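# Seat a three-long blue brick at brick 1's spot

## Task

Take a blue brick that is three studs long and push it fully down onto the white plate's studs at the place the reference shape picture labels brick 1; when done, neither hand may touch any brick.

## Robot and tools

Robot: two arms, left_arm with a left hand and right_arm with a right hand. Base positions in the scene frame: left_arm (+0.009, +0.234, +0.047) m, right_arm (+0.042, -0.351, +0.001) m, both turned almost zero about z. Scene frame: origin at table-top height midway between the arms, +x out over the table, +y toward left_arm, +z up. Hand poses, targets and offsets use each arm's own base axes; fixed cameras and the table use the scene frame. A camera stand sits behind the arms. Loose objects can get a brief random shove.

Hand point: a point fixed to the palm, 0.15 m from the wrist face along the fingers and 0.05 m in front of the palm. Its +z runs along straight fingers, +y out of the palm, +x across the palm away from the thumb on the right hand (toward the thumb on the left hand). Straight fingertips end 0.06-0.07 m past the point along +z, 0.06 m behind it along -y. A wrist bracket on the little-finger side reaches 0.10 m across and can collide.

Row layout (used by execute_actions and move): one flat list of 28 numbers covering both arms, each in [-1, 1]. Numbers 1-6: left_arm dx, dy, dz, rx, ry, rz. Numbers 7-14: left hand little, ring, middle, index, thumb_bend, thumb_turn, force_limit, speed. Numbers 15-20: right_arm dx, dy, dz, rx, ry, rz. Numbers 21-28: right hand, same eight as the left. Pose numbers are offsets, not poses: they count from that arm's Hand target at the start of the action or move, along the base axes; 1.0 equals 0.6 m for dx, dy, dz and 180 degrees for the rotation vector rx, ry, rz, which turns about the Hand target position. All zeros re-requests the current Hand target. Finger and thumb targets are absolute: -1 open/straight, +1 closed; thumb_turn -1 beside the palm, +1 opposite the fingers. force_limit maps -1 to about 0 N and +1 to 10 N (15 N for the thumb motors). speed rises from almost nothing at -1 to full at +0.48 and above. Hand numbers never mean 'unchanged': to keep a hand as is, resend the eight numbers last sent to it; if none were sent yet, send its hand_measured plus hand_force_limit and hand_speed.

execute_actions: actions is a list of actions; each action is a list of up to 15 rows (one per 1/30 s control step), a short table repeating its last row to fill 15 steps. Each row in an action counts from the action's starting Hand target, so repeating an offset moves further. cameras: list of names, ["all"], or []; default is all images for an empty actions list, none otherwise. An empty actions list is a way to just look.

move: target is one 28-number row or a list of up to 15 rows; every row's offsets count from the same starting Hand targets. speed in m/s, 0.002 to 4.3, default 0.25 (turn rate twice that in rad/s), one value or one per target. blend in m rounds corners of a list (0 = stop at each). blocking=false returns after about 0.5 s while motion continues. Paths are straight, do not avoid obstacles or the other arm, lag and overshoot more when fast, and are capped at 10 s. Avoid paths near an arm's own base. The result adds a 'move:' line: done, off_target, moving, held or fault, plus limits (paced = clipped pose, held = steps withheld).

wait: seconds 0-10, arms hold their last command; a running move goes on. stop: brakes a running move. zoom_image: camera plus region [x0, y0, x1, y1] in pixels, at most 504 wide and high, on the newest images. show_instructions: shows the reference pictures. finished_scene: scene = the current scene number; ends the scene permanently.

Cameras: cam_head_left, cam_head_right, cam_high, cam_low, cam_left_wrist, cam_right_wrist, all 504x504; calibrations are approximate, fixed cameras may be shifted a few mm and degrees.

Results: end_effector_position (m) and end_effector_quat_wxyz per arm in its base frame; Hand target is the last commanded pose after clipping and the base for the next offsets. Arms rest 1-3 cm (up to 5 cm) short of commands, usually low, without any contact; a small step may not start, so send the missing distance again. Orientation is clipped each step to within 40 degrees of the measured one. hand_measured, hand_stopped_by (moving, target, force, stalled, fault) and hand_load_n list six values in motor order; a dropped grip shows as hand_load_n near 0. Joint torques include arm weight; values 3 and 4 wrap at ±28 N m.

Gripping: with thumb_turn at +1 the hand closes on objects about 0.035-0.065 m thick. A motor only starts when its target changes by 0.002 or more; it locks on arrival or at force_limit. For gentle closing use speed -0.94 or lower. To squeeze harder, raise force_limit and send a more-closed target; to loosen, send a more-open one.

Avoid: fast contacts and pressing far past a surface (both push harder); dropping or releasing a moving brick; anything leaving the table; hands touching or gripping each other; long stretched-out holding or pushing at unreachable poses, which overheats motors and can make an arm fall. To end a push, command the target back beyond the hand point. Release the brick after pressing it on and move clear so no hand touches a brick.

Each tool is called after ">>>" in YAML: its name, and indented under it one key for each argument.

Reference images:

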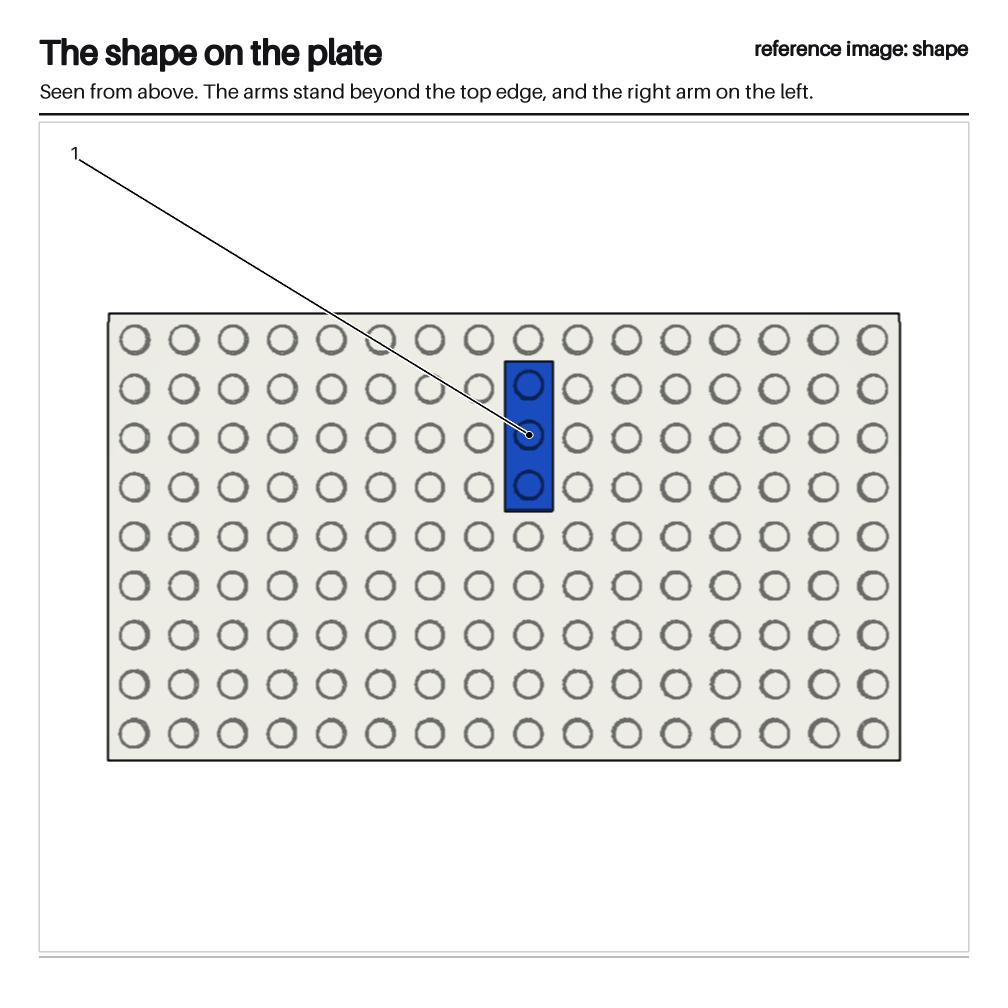

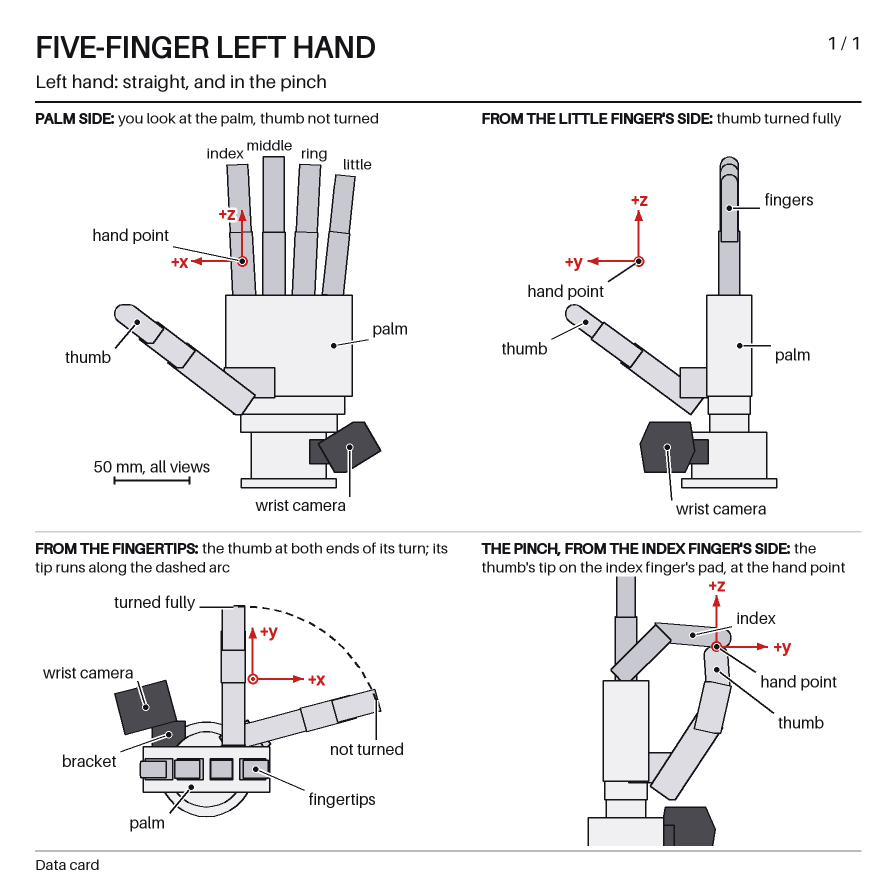

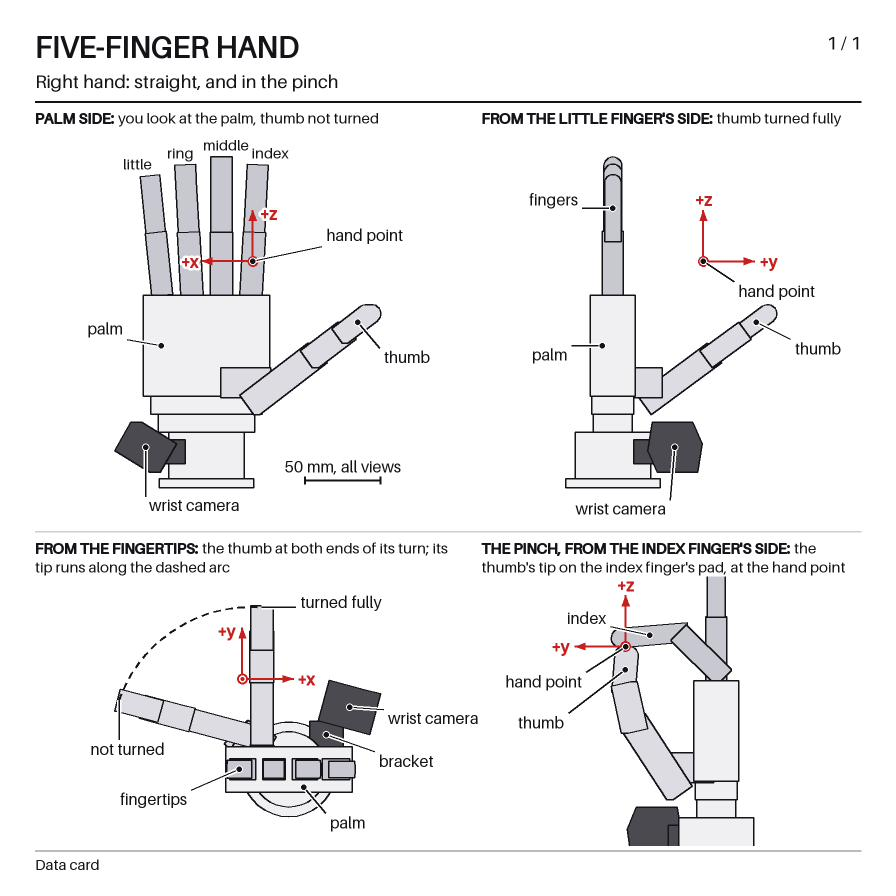

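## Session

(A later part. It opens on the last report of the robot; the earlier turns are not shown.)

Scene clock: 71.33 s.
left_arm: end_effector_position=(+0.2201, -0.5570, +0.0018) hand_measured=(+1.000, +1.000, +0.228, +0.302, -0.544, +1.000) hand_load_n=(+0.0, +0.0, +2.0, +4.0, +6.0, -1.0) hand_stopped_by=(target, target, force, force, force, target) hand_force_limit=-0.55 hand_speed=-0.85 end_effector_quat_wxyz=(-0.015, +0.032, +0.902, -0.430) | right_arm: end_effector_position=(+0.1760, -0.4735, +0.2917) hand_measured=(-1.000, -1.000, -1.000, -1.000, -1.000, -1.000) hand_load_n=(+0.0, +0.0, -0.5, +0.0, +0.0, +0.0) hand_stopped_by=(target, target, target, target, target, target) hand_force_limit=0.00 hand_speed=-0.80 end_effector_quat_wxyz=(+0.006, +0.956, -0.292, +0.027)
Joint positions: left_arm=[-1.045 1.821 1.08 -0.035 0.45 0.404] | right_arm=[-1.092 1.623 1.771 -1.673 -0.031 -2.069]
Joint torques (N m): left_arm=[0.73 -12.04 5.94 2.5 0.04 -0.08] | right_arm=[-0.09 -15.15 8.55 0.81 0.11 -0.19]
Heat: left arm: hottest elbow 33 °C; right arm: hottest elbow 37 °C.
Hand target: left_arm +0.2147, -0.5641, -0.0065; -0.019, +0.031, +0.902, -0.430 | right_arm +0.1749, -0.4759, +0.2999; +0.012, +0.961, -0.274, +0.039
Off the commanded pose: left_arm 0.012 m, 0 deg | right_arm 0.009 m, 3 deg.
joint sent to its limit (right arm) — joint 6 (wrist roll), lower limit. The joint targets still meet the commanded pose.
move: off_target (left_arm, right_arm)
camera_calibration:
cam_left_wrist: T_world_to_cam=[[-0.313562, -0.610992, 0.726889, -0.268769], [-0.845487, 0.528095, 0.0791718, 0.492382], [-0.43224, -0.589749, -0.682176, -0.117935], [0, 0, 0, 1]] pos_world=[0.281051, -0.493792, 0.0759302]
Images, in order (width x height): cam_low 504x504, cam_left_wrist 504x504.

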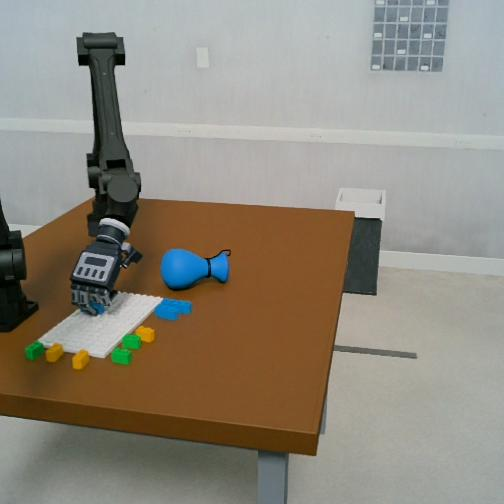

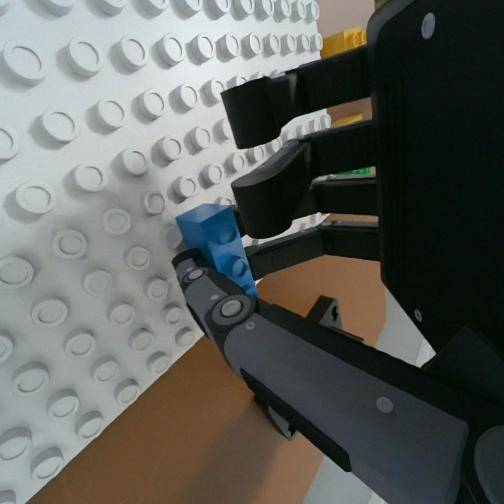

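>>> move:
  target:
    - [0.004,-0.0128,0.0,0,0,0,1,1,0.35,0.42,-0.35,1,-0.55,-0.85,0,0,0,0,0,0,-1,-1,-1,-1,-1,-1,0,-0.8]
  speed: 0.03
  cameras: ["cam_left_wrist","cam_low"]

>>> zoom_image:
  camera: "cam_left_wrist"
  region: [130, 180, 210, 260]

Scene clock: 73.50 s.
left_arm: end_effector_position=(+0.2183, -0.5574, +0.0007) hand_measured=(+1.000, +1.000, +0.228, +0.302, -0.544, +1.000) hand_load_n=(+0.0, +0.0, +2.5, +3.5, +6.0, -1.5) hand_stopped_by=(target, target, force, force, force, target) hand_force_limit=-0.55 hand_speed=-0.85 end_effector_quat_wxyz=(-0.017, +0.030, +0.903, -0.429) | right_arm: end_effector_position=(+0.1760, -0.4735, +0.2917) hand_measured=(-1.000, -1.000, -1.000, -1.000, -1.000, -1.000) hand_load_n=(+0.0, +0.0, +0.0, +0.0, +0.0, +0.0) hand_stopped_by=(target, target, target, target, target, target) hand_force_limit=0.00 hand_speed=-0.80 end_effector_quat_wxyz=(+0.006, +0.956, -0.292, +0.027)
Joint positions: left_arm=[-1.048 1.823 1.08 -0.034 0.45 0.399] | right_arm=[-1.092 1.623 1.771 -1.673 -0.031 -2.069]
Joint torques (N m): left_arm=[0.85 -11.11 7.62 2.26 -0.07 -0.05] | right_arm=[-0.26 -15.27 8.57 0.8 0.12 -0.2]
Heat: left arm: hottest elbow 33 °C; right arm: hottest elbow 37 °C.
Hand target: left_arm +0.2170, -0.5719, -0.0065; -0.019, +0.031, +0.902, -0.430 | right_arm +0.1749, -0.4759, +0.2999; +0.012, +0.961, -0.274, +0.039
Off the commanded pose: left_arm 0.016 m, 0 deg | right_arm 0.009 m, 3 deg.
joint sent to its limit (right arm) — joint 6 (wrist roll), lower limit. The joint targets still meet the commanded pose.
move: off_target (left_arm, right_arm)
camera_calibration:
cam_left_wrist: T_world_to_cam=[[-0.309447, -0.612875, 0.727068, -0.270785], [-0.845601, 0.527098, 0.0844163, 0.490602], [-0.434972, -0.588687, -0.681356, -0.118639], [0, 0, 0, 1]] pos_world=[0.279456, -0.494394, 0.0746291]
Images, in order (width x height): cam_low 504x504, cam_left_wrist 504x504.

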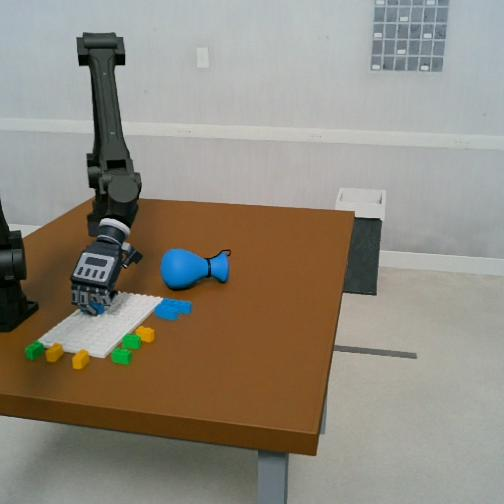

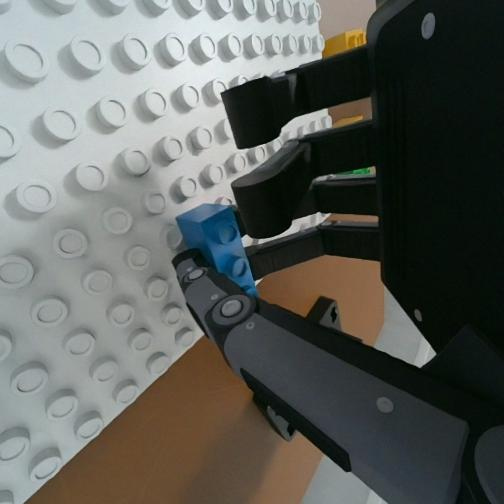

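Scaled by 6.300 from the camera's 504x504 image, which has a finer 720x720 frame.

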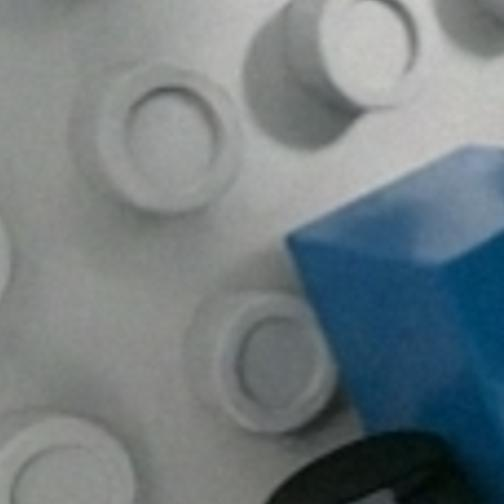

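>>> move:
  target:
    - [0.004,-0.0085,0.002,0,0,0,1,1,0.35,0.42,-0.35,1,-0.55,-0.85,0,0,0,0,0,0,-1,-1,-1,-1,-1,-1,0,-0.8]
  speed: 0.03
  cameras: ["cam_left_wrist","cam_low"]

>>> zoom_image:
  camera: "cam_left_wrist"
  region: [130, 180, 210, 260]

>>> zoom_image:
  camera: "cam_low"
  region: [70, 295, 120, 345]

Scene clock: 75.23 s.
left_arm: end_effector_position=(+0.2198, -0.5616, +0.0004) hand_measured=(+1.000, +1.000, +0.228, +0.302, -0.544, +1.000) hand_load_n=(+0.0, +0.0, +2.0, +1.5, +6.5, -0.5) hand_stopped_by=(target, target, force, force, force, target) hand_force_limit=-0.55 hand_speed=-0.85 end_effector_quat_wxyz=(-0.017, +0.028, +0.902, -0.430) | right_arm: end_effector_position=(+0.1760, -0.4735, +0.2917) hand_measured=(-1.000, -1.000, -1.000, -1.000, -1.000, -1.000) hand_load_n=(+0.0, +0.0, -0.5, +0.0, +0.0, +0.0) hand_stopped_by=(target, target, target, target, target, target) hand_force_limit=0.00 hand_speed=-0.80 end_effector_quat_wxyz=(+0.006, +0.956, -0.292, +0.027)
Joint positions: left_arm=[-1.048 1.832 1.092 -0.034 0.449 0.392] | right_arm=[-1.092 1.623 1.771 -1.673 -0.031 -2.069]
Joint torques (N m): left_arm=[0.09 -11.16 7.92 1.85 -0.03 0.04] | right_arm=[-0.21 -15.38 8.57 0.8 0.11 -0.2]
Heat: left arm: hottest elbow 33 °C; right arm: hottest elbow 37 °C.
Hand target: left_arm +0.2195, -0.5771, -0.0051; -0.019, +0.031, +0.902, -0.430 | right_arm +0.1749, -0.4759, +0.2999; +0.012, +0.961, -0.274, +0.039
Off the commanded pose: left_arm 0.016 m, 0 deg | right_arm 0.009 m, 3 deg.
joint sent to its limit (right arm) — joint 6 (wrist roll), lower limit. The joint targets still meet the commanded pose.
move: off_target (left_arm, right_arm)
camera_calibration:
cam_left_wrist: T_world_to_cam=[[-0.304769, -0.612793, 0.729109, -0.273545], [-0.847362, 0.523975, 0.086185, 0.492767], [-0.434849, -0.591553, -0.678949, -0.122167], [0, 0, 0, 1]] pos_world=[0.28106, -0.498092, 0.0740296]
Images, in order (width x height): cam_low 504x504, cam_left_wrist 504x504.

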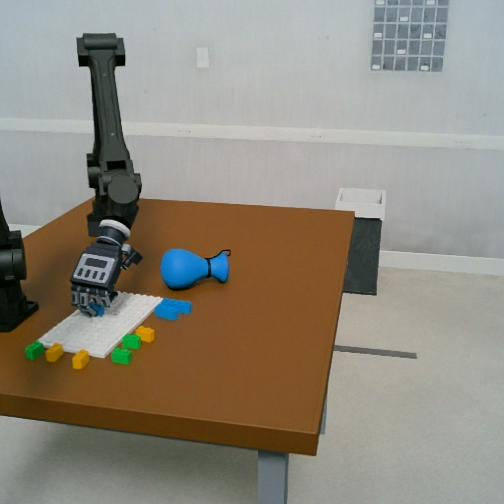

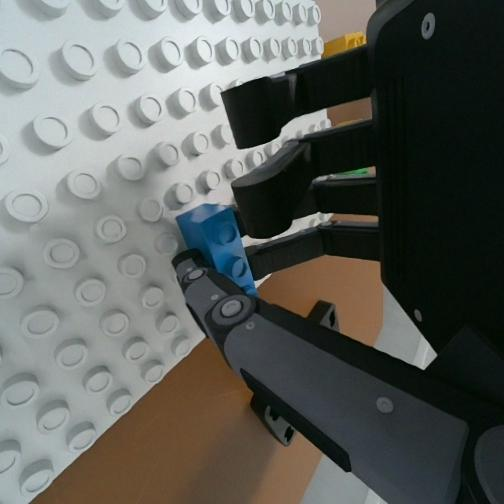

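Scaled by 6.300 from the camera's 504x504 image, which has a finer 720x720 frame.

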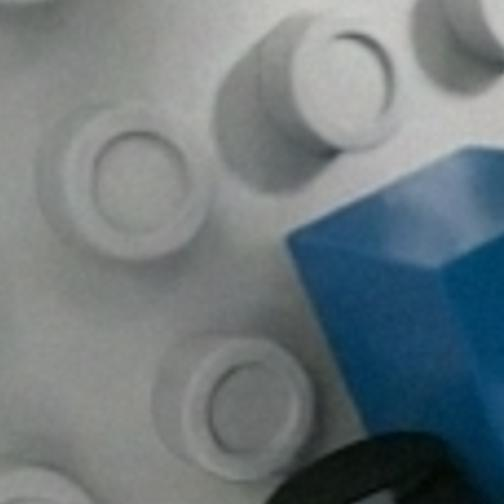

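Scaled by 10.080 from the camera's 504x504 image, which has a finer 720x720 frame.

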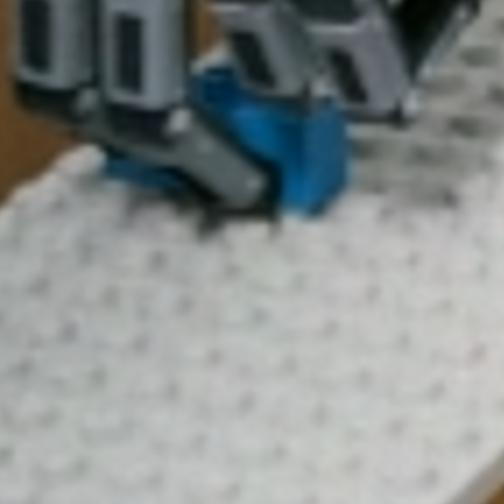

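>>> move:
  target:
    - [-0.0035,0.0092,0.01,0,0,0,1,1,0.35,0.42,-0.35,1,-0.55,-0.85,0,0,0,0,0,0,-1,-1,-1,-1,-1,-1,0,-0.8]
    - [-0.0035,0.0092,0.01,0,0,0,1,1,0.15,0.21,-0.63,1,-0.55,-0.6,0,0,0,0,0,0,-1,-1,-1,-1,-1,-1,0,-0.8]
  speed: 0.04
  cameras: ["cam_left_wrist","cam_low"]

>>> zoom_image:
  camera: "cam_left_wrist"
  region: [100, 140, 260, 300]

>>> zoom_image:
  camera: "cam_low"
  region: [70, 295, 120, 345]

Scene clock: 78.50 s.
left_arm: end_effector_position=(+0.2212, -0.5628, +0.0027) hand_measured=(+1.000, +1.000, +0.150, +0.210, -0.630, +1.000) hand_load_n=(+0.0, +0.0, +0.0, +0.0, +0.0, +0.0) hand_stopped_by=(target, target, target, target, target, target) hand_force_limit=-0.55 hand_speed=-0.60 end_effector_quat_wxyz=(-0.015, +0.027, +0.902, -0.431) | right_arm: end_effector_position=(+0.1760, -0.4735, +0.2917) hand_measured=(-1.000, -1.000, -1.000, -1.000, -1.000, -1.000) hand_load_n=(+0.0, +0.0, +0.0, +0.0, +0.0, +0.0) hand_stopped_by=(target, target, target, target, target, target) hand_force_limit=0.00 hand_speed=-0.80 end_effector_quat_wxyz=(+0.006, +0.956, -0.292, +0.027)
Joint positions: left_arm=[-1.048 1.83 1.094 -0.034 0.446 0.391] | right_arm=[-1.092 1.623 1.771 -1.673 -0.031 -2.069]
Joint torques (N m): left_arm=[0.97 -13.04 6.84 1.58 0.12 0.05] | right_arm=[-0.32 -15.38 8.54 0.87 0.1 -0.2]
Heat: left arm: hottest elbow 34 °C; right arm: hottest elbow 37 °C.
Hand target: left_arm +0.2175, -0.5716, +0.0010; -0.018, +0.031, +0.902, -0.430 | right_arm +0.1749, -0.4759, +0.2999; +0.012, +0.961, -0.274, +0.039
Off the commanded pose: left_arm 0.010 m, 1 deg | right_arm 0.009 m, 3 deg.
joint sent to its limit (right arm) — joint 6 (wrist roll), lower limit. The joint targets still meet the commanded pose.
move: off_target (right_arm)
camera_calibration:
cam_left_wrist: T_world_to_cam=[[-0.30548, -0.611545, 0.729859, -0.27469], [-0.849328, 0.521535, 0.0815082, 0.493417], [-0.430493, -0.594991, -0.678721, -0.123817], [0, 0, 0, 1]] pos_world=[0.281858, -0.498989, 0.076231]
Images, in order (width x height): cam_low 504x504, cam_left_wrist 504x504.

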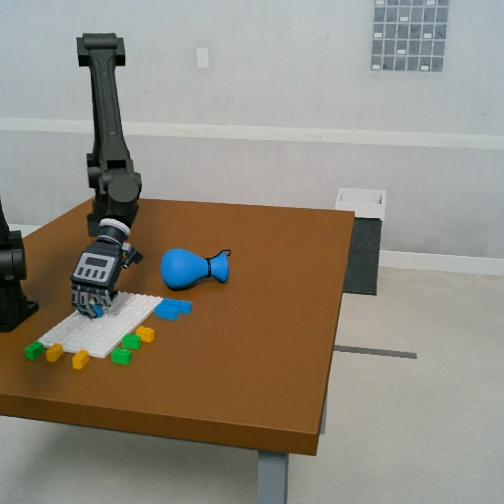

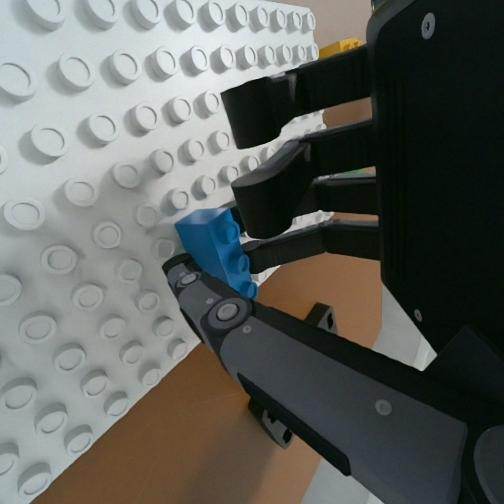

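Scaled by 3.150 from the camera's 504x504 image, which has a finer 720x720 frame.

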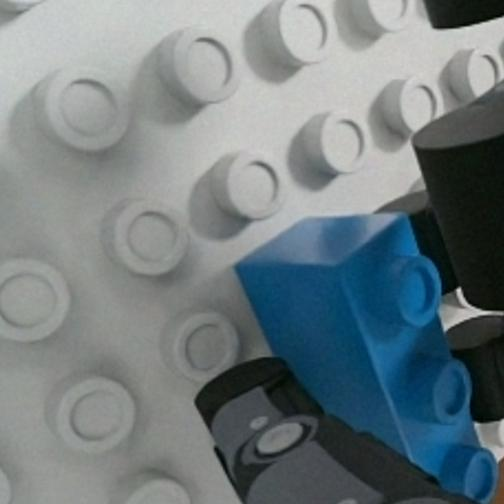

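Scaled by 10.080 from the camera's 504x504 image, which has a finer 720x720 frame.

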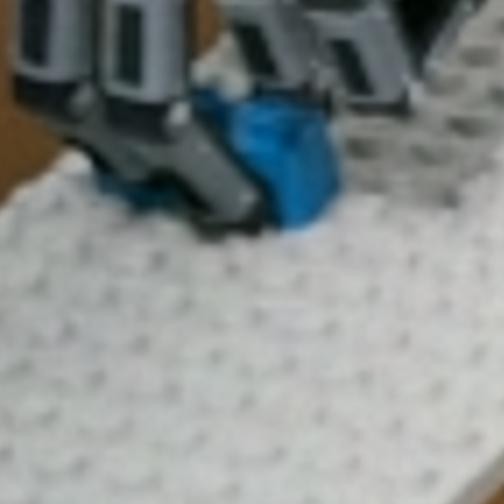

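>>> move:
  target:
    - [0,0,0,0,0,0,1,1,0.21,0.27,-0.56,1,-0.55,-0.85,0,0,0,0,0,0,-1,-1,-1,-1,-1,-1,0,-0.8]
    - [0,0,0,0,0,0,1,1,0.36,0.43,-0.34,1,-0.5,-0.87,0,0,0,0,0,0,-1,-1,-1,-1,-1,-1,0,-0.8]
  speed: 0.04
  cameras: ["cam_left_wrist","cam_low"]

>>> zoom_image:
  camera: "cam_left_wrist"
  region: [100, 140, 260, 300]

>>> zoom_image:
  camera: "cam_low"
  region: [70, 295, 120, 345]

Scene clock: 81.47 s.
left_arm: end_effector_position=(+0.2212, -0.5628, +0.0027) hand_measured=(+1.000, +1.000, +0.232, +0.304, -0.546, +1.000) hand_load_n=(+0.0, +0.0, +2.5, +3.5, +6.5, -0.5) hand_stopped_by=(target, target, force, force, force, target) hand_force_limit=-0.50 hand_speed=-0.87 end_effector_quat_wxyz=(-0.015, +0.027, +0.902, -0.431) | right_arm: end_effector_position=(+0.1760, -0.4735, +0.2917) hand_measured=(-1.000, -1.000, -1.000, -1.000, -1.000, -1.000) hand_load_n=(+0.0, +0.0, +0.0, +0.0, +0.0, +0.0) hand_stopped_by=(target, target, target, target, target, target) hand_force_limit=0.00 hand_speed=-0.80 end_effector_quat_wxyz=(+0.006, +0.956, -0.292, +0.027)
Joint positions: left_arm=[-1.048 1.83 1.094 -0.034 0.446 0.391] | right_arm=[-1.092 1.623 1.771 -1.673 -0.031 -2.069]
Joint torques (N m): left_arm=[0.62 -12.86 6.82 1.66 0.15 0] | right_arm=[-0.32 -15.27 8.55 0.9 0.11 -0.19]
Heat: left arm: hottest elbow 34 °C; right arm: hottest elbow 37 °C.
Hand target: left_arm +0.2175, -0.5716, +0.0010; -0.018, +0.031, +0.902, -0.430 | right_arm +0.1749, -0.4759, +0.2999; +0.012, +0.961, -0.274, +0.039
Off the commanded pose: left_arm 0.010 m, 1 deg | right_arm 0.009 m, 3 deg.
joint sent to its limit (right arm) — joint 6 (wrist roll), lower limit. The joint targets still meet the commanded pose.
move: off_target (right_arm)
camera_calibration:
cam_left_wrist: T_world_to_cam=[[-0.30548, -0.611545, 0.729859, -0.27469], [-0.849328, 0.521535, 0.0815082, 0.493417], [-0.430493, -0.594991, -0.678721, -0.123817], [0, 0, 0, 1]] pos_world=[0.281858, -0.498989, 0.076231]
Images, in order (width x height): cam_low 504x504, cam_left_wrist 504x504.

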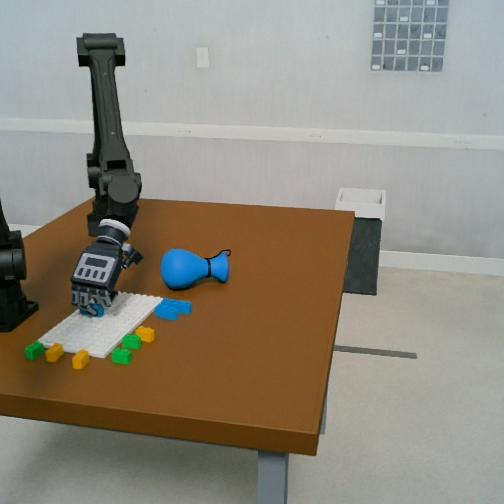

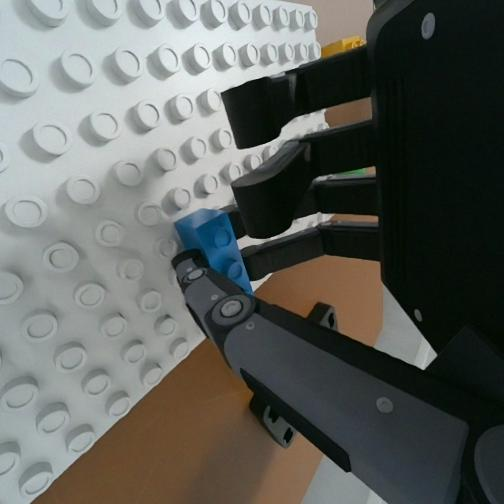

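Scaled by 3.150 from the camera's 504x504 image, which has a finer 720x720 frame.

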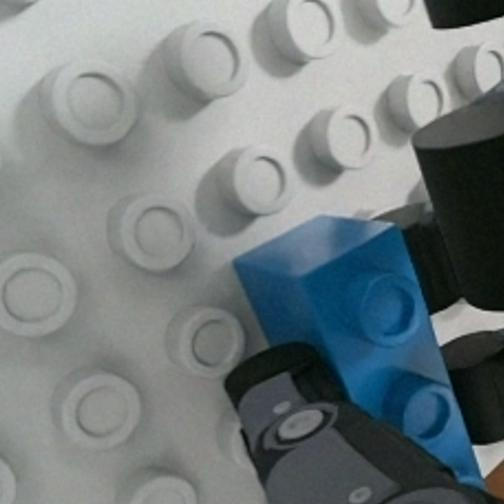

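Scaled by 10.080 from the camera's 504x504 image, which has a finer 720x720 frame.

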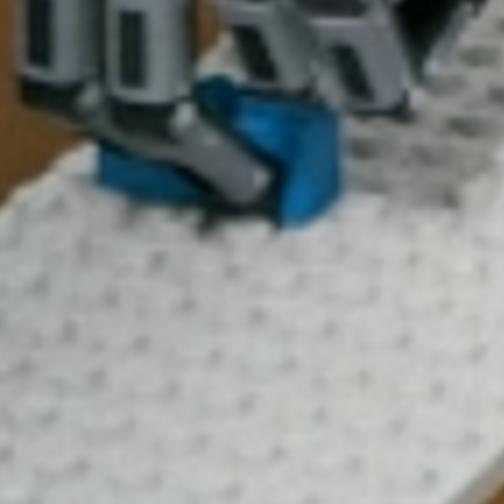

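>>> wait:
  seconds: 0
  cameras: ["cam_head_right","cam_head_left","cam_low"]

>>> zoom_image:
  camera: "cam_head_right"
  region: [370, 390, 430, 450]

>>> zoom_image:
  camera: "cam_head_left"
  region: [360, 380, 430, 450]

>>> zoom_image:
  camera: "cam_low"
  region: [75, 300, 110, 335]

Scene clock: 87.40 s.
left_arm: end_effector_position=(+0.2212, -0.5628, +0.0027) hand_measured=(+1.000, +1.000, +0.232, +0.304, -0.546, +1.000) hand_load_n=(+0.0, +0.0, +2.0, +3.5, +6.0, -0.5) hand_stopped_by=(target, target, force, force, force, target) hand_force_limit=-0.50 hand_speed=-0.87 end_effector_quat_wxyz=(-0.015, +0.027, +0.902, -0.431) | right_arm: end_effector_position=(+0.1760, -0.4735, +0.2917) hand_measured=(-1.000, -1.000, -1.000, -1.000, -1.000, -1.000) hand_load_n=(+0.0, +0.0, +0.0, +0.0, +0.0, +0.0) hand_stopped_by=(target, target, target, target, target, target) hand_force_limit=0.00 hand_speed=-0.80 end_effector_quat_wxyz=(+0.006, +0.956, -0.292, +0.027)
Joint positions: left_arm=[-1.048 1.83 1.094 -0.034 0.446 0.391] | right_arm=[-1.092 1.623 1.771 -1.673 -0.031 -2.069]
Joint torques (N m): left_arm=[0.91 -12.69 6.93 1.61 0.14 0.08] | right_arm=[-0.21 -15.09 8.54 0.87 0.11 -0.19]
Heat: left arm: hottest elbow 34 °C; right arm: hottest elbow 37 °C.
Hand target: left_arm +0.2175, -0.5716, +0.0010; -0.018, +0.031, +0.902, -0.430 | right_arm +0.1749, -0.4759, +0.2999; +0.012, +0.961, -0.274, +0.039
Off the commanded pose: left_arm 0.010 m, 1 deg | right_arm 0.009 m, 3 deg.
Images, in order (width x height): cam_head_left 504x504, cam_head_right 504x504, cam_low 504x504.

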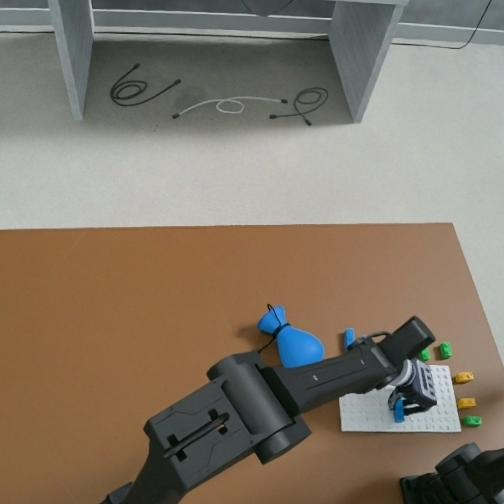

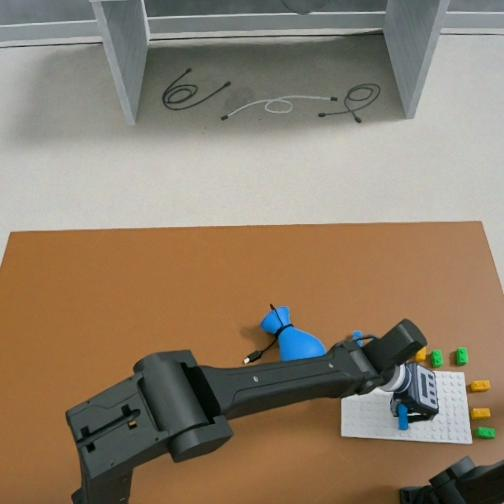

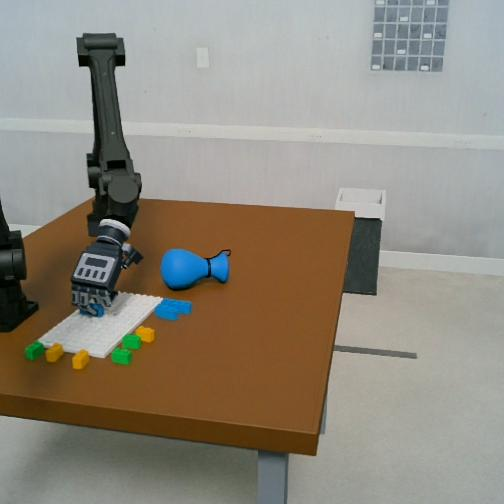

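Scaled by 8.400 from the camera's 504x504 image, which has a finer 720x720 frame.

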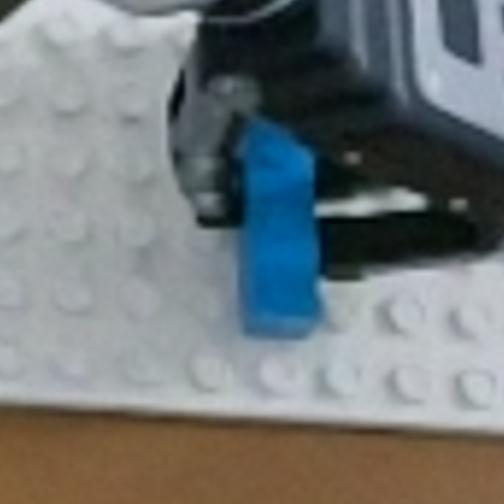

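Scaled by 7.200 from the camera's 504x504 image, which has a finer 720x720 frame.

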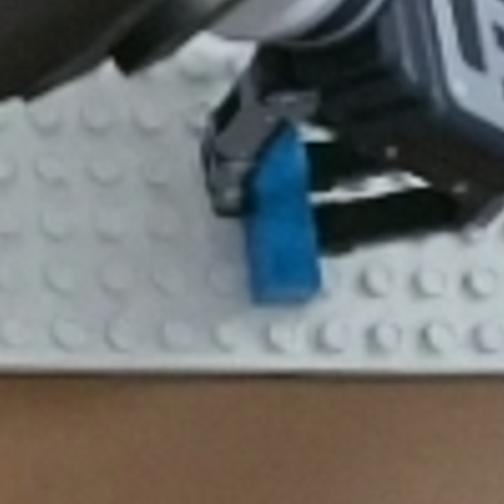

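Scaled by 14.400 from the camera's 504x504 image, which has a finer 720x720 frame.

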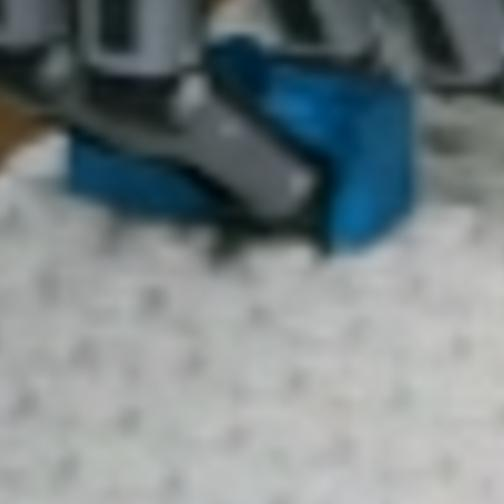

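>>> move:
  target:
    - [-0.0037,0.0093,-0.033,0,0,0,1,1,0.36,0.43,-0.34,1,-0.5,-0.87,0,0,0,0,0,0,-1,-1,-1,-1,-1,-1,0,-0.8]
  speed: 0.03
  cameras: ["cam_left_wrist","cam_low"]

>>> zoom_image:
  camera: "cam_left_wrist"
  region: [100, 140, 260, 300]

>>> zoom_image:
  camera: "cam_low"
  region: [75, 300, 110, 335]

Scene clock: 90.40 s.
left_arm: end_effector_position=(+0.2209, -0.5630, +0.0004) hand_measured=(+1.000, +1.000, +0.232, +0.304, -0.546, +1.000) hand_load_n=(+0.0, +0.0, +1.0, +3.0, +6.5, +0.0) hand_stopped_by=(target, target, force, force, force, target) hand_force_limit=-0.50 hand_speed=-0.87 end_effector_quat_wxyz=(-0.014, +0.028, +0.900, -0.434) | right_arm: end_effector_position=(+0.1760, -0.4735, +0.2917) hand_measured=(-1.000, -1.000, -1.000, -1.000, -1.000, -1.000) hand_load_n=(+0.0, +0.0, +0.0, +0.0, +0.0, +0.0) hand_stopped_by=(target, target, target, target, target, target) hand_force_limit=0.00 hand_speed=-0.80 end_effector_quat_wxyz=(+0.006, +0.956, -0.292, +0.027)
Joint positions: left_arm=[-1.048 1.833 1.087 -0.016 0.447 0.391] | right_arm=[-1.092 1.623 1.771 -1.673 -0.031 -2.069]
Joint torques (N m): left_arm=[0.91 -11.11 5.27 3.1 0.11 0.11] | right_arm=[-0.38 -15.15 8.53 0.9 0.11 -0.2]
Heat: left arm: hottest elbow 34 °C; right arm: hottest elbow 37 °C.
Hand target: left_arm +0.2153, -0.5660, -0.0189; -0.018, +0.031, +0.902, -0.430 | right_arm +0.1749, -0.4759, +0.2999; +0.012, +0.961, -0.274, +0.039
Off the commanded pose: left_arm 0.020 m, 1 deg | right_arm 0.009 m, 3 deg.
joint sent to its limit (right arm) — joint 6 (wrist roll), lower limit. The joint targets still meet the commanded pose.
move: off_target (left_arm, right_arm)
camera_calibration:
cam_left_wrist: T_world_to_cam=[[-0.308008, -0.605842, 0.733544, -0.269488], [-0.849102, 0.522836, 0.0752862, 0.494247], [-0.429135, -0.599665, -0.675459, -0.128413], [0, 0, 0, 1]] pos_world=[0.281555, -0.498682, 0.0737341]
Images, in order (width x height): cam_low 504x504, cam_left_wrist 504x504.

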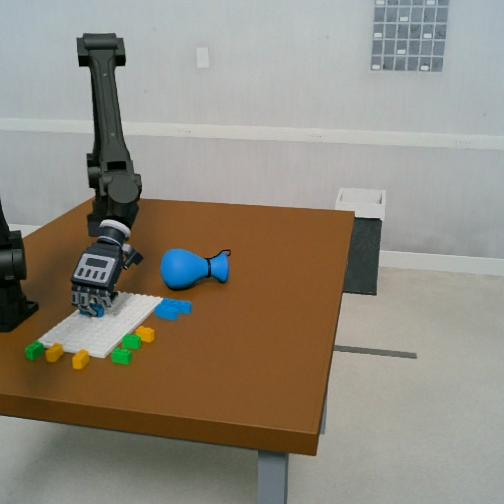

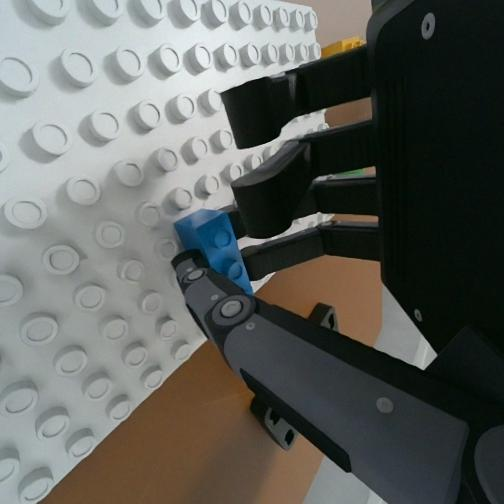

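Scaled by 3.150 from the camera's 504x504 image, which has a finer 720x720 frame.

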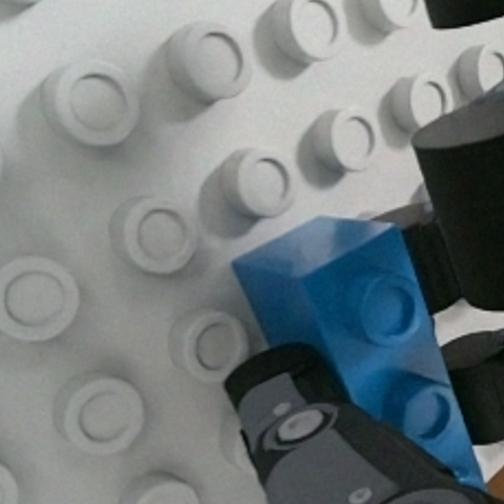

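Scaled by 14.400 from the camera's 504x504 image, which has a finer 720x720 frame.

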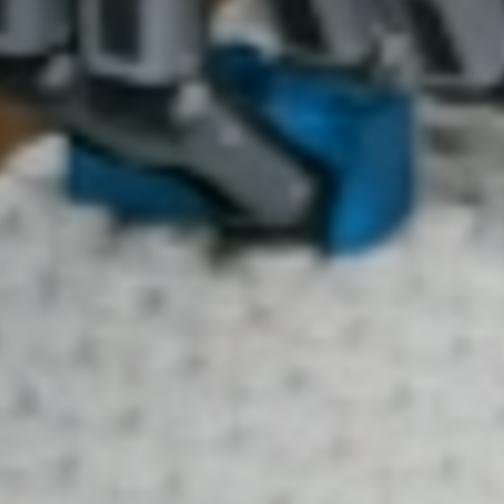

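>>> move:
  target:
    - [0.0075,-0.0185,0.0117,0,0,0,1,1,0.36,0.43,-0.34,1,-0.5,-0.87,0,0,0,0,0,0,-1,-1,-1,-1,-1,-1,0,-0.8]
  speed: 0.03
  cameras: ["cam_left_wrist","cam_low"]

>>> zoom_image:
  camera: "cam_left_wrist"
  region: [100, 140, 260, 300]

>>> zoom_image:
  camera: "cam_low"
  region: [75, 300, 110, 335]

Scene clock: 93.77 s.
left_arm: end_effector_position=(+0.2208, -0.5628, +0.0000) hand_measured=(+1.000, +1.000, +0.232, +0.304, -0.546, +1.000) hand_load_n=(+0.0, +0.0, +1.5, +3.5, +6.0, -0.5) hand_stopped_by=(target, target, force, force, force, target) hand_force_limit=-0.50 hand_speed=-0.87 end_effector_quat_wxyz=(-0.014, +0.028, +0.900, -0.434) | right_arm: end_effector_position=(+0.1760, -0.4735, +0.2917) hand_measured=(-1.000, -1.000, -1.000, -1.000, -1.000, -1.000) hand_load_n=(+0.0, +0.0, +0.0, +0.0, +0.0, +0.0) hand_stopped_by=(target, target, target, target, target, target) hand_force_limit=0.00 hand_speed=-0.80 end_effector_quat_wxyz=(+0.006, +0.956, -0.292, +0.027)
Joint positions: left_arm=[-1.048 1.833 1.087 -0.016 0.447 0.39] | right_arm=[-1.092 1.623 1.771 -1.673 -0.031 -2.069]
Joint torques (N m): left_arm=[0.56 -10.75 8.05 1.78 0.02 0.04] | right_arm=[-0.44 -15.33 8.5 0.83 0.1 -0.2]
Heat: left arm: hottest elbow 34 °C; right arm: hottest elbow 37 °C.
Hand target: left_arm +0.2197, -0.5769, -0.0121; -0.019, +0.031, +0.902, -0.430 | right_arm +0.1749, -0.4759, +0.2999; +0.012, +0.961, -0.274, +0.039
Off the commanded pose: left_arm 0.019 m, 1 deg | right_arm 0.009 m, 3 deg.
joint sent to its limit (right arm) — joint 6 (wrist roll), lower limit. The joint targets still meet the commanded pose.
move: off_target (left_arm, right_arm)
camera_calibration:
cam_left_wrist: T_world_to_cam=[[-0.307015, -0.606523, 0.733397, -0.269744], [-0.849283, 0.522369, 0.0764747, 0.493735], [-0.429488, -0.599383, -0.675485, -0.128407], [0, 0, 0, 1]] pos_world=[0.281356, -0.498483, 0.0733337]
Images, in order (width x height): cam_low 504x504, cam_left_wrist 504x504.

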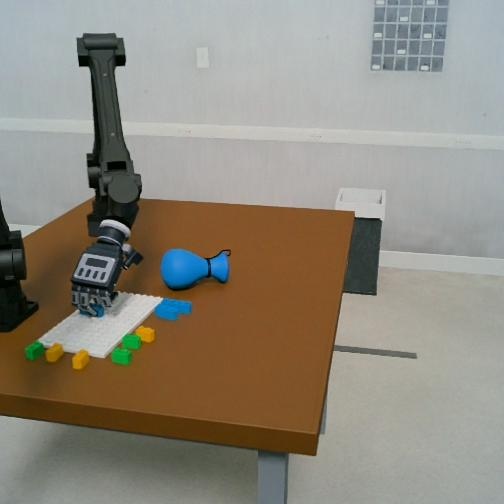

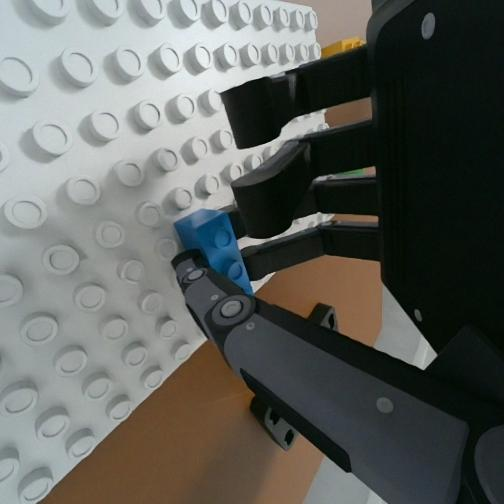

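Scaled by 3.150 from the camera's 504x504 image, which has a finer 720x720 frame.

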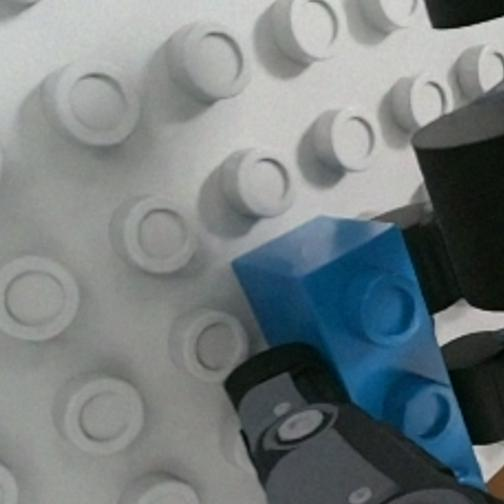

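Scaled by 14.400 from the camera's 504x504 image, which has a finer 720x720 frame.

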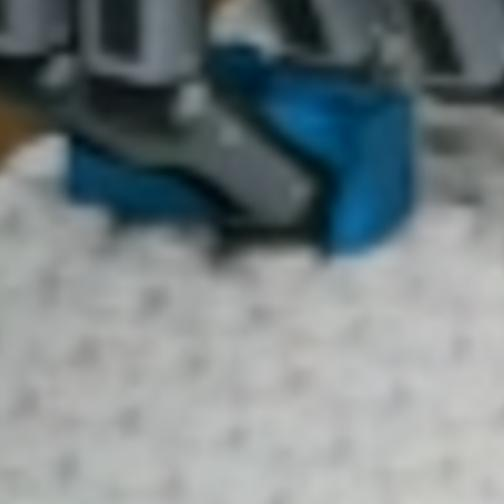

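>>> move:
  target:
    - [0.0055,-0.0125,0.005,0,0,0,1,1,0.36,0.43,-0.34,1,-0.5,-0.87,0,0,0,0,0,0,-1,-1,-1,-1,-1,-1,0,-0.8]
  speed: 0.03
  cameras: ["cam_left_wrist","cam_low"]

>>> zoom_image:
  camera: "cam_left_wrist"
  region: [100, 140, 260, 300]

>>> zoom_image:
  camera: "cam_low"
  region: [75, 300, 110, 335]

Scene clock: 95.23 s.
left_arm: end_effector_position=(+0.2214, -0.5646, +0.0002) hand_measured=(+1.000, +1.000, +0.232, +0.304, -0.546, +1.000) hand_load_n=(+0.0, +0.0, +0.0, +4.0, +7.0, +2.0) hand_stopped_by=(target, target, force, force, force, target) hand_force_limit=-0.50 hand_speed=-0.87 end_effector_quat_wxyz=(-0.018, +0.024, +0.902, -0.430) | right_arm: end_effector_position=(+0.1760, -0.4735, +0.2917) hand_measured=(-1.000, -1.000, -1.000, -1.000, -1.000, -1.000) hand_load_n=(+0.0, +0.0, +0.0, +0.0, +0.0, +0.0) hand_stopped_by=(target, target, target, target, target, target) hand_force_limit=0.00 hand_speed=-0.80 end_effector_quat_wxyz=(+0.006, +0.956, -0.292, +0.027)
Joint positions: left_arm=[-1.048 1.839 1.1 -0.034 0.447 0.385] | right_arm=[-1.092 1.623 1.771 -1.673 -0.031 -2.069]
Joint torques (N m): left_arm=[0.62 -10.23 9.06 1.98 -0.03 0.07] | right_arm=[-0.26 -15.09 8.58 0.87 0.1 -0.19]
Heat: left arm: hottest elbow 34 °C; right arm: hottest elbow 37 °C.
Hand target: left_arm +0.2230, -0.5845, -0.0090; -0.019, +0.031, +0.902, -0.430 | right_arm +0.1749, -0.4759, +0.2999; +0.012, +0.961, -0.274, +0.039
Off the commanded pose: left_arm 0.022 m, 1 deg | right_arm 0.009 m, 3 deg.
joint sent to its limit (right arm) — joint 6 (wrist roll), lower limit. The joint targets still meet the commanded pose.
move: off_target (left_arm, right_arm)
camera_calibration:
cam_left_wrist: T_world_to_cam=[[-0.298439, -0.61376, 0.730913, -0.276749], [-0.850312, 0.518793, 0.088448, 0.493435], [-0.433478, -0.595108, -0.676715, -0.125763], [0, 0, 0, 1]] pos_world=[0.282466, -0.500691, 0.0735299]
Images, in order (width x height): cam_low 504x504, cam_left_wrist 504x504.

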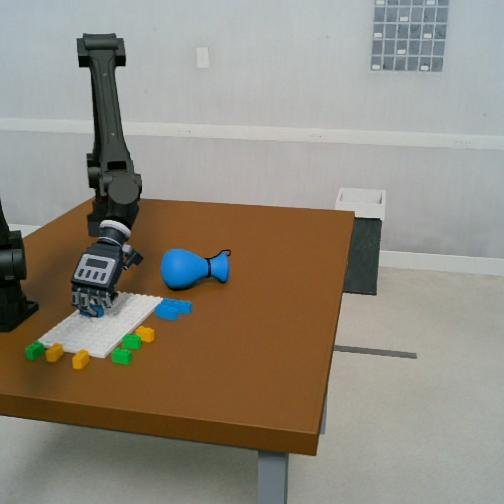

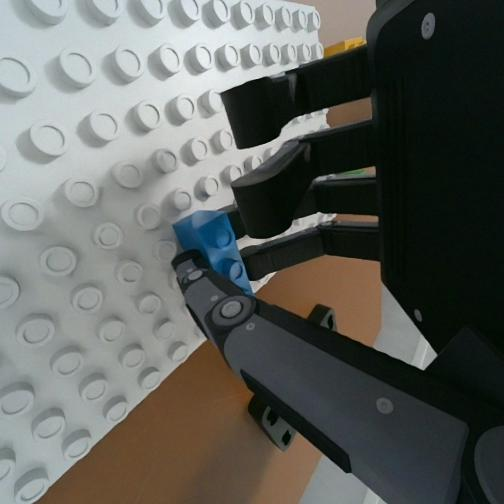

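Scaled by 3.150 from the camera's 504x504 image, which has a finer 720x720 frame.

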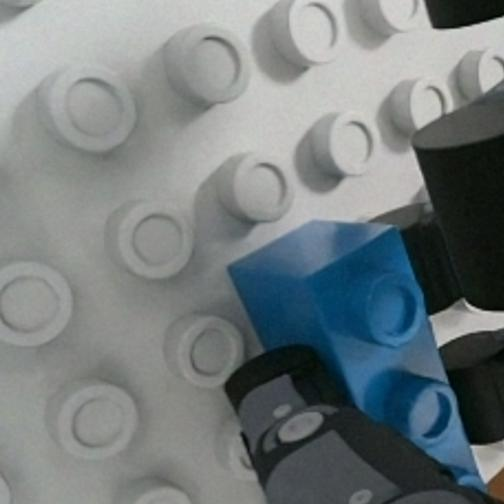

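Scaled by 14.400 from the camera's 504x504 image, which has a finer 720x720 frame.

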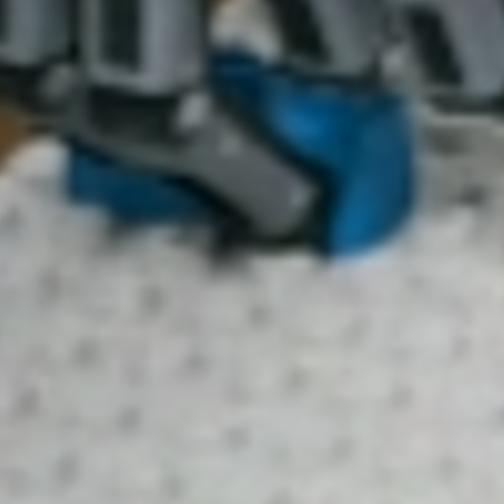

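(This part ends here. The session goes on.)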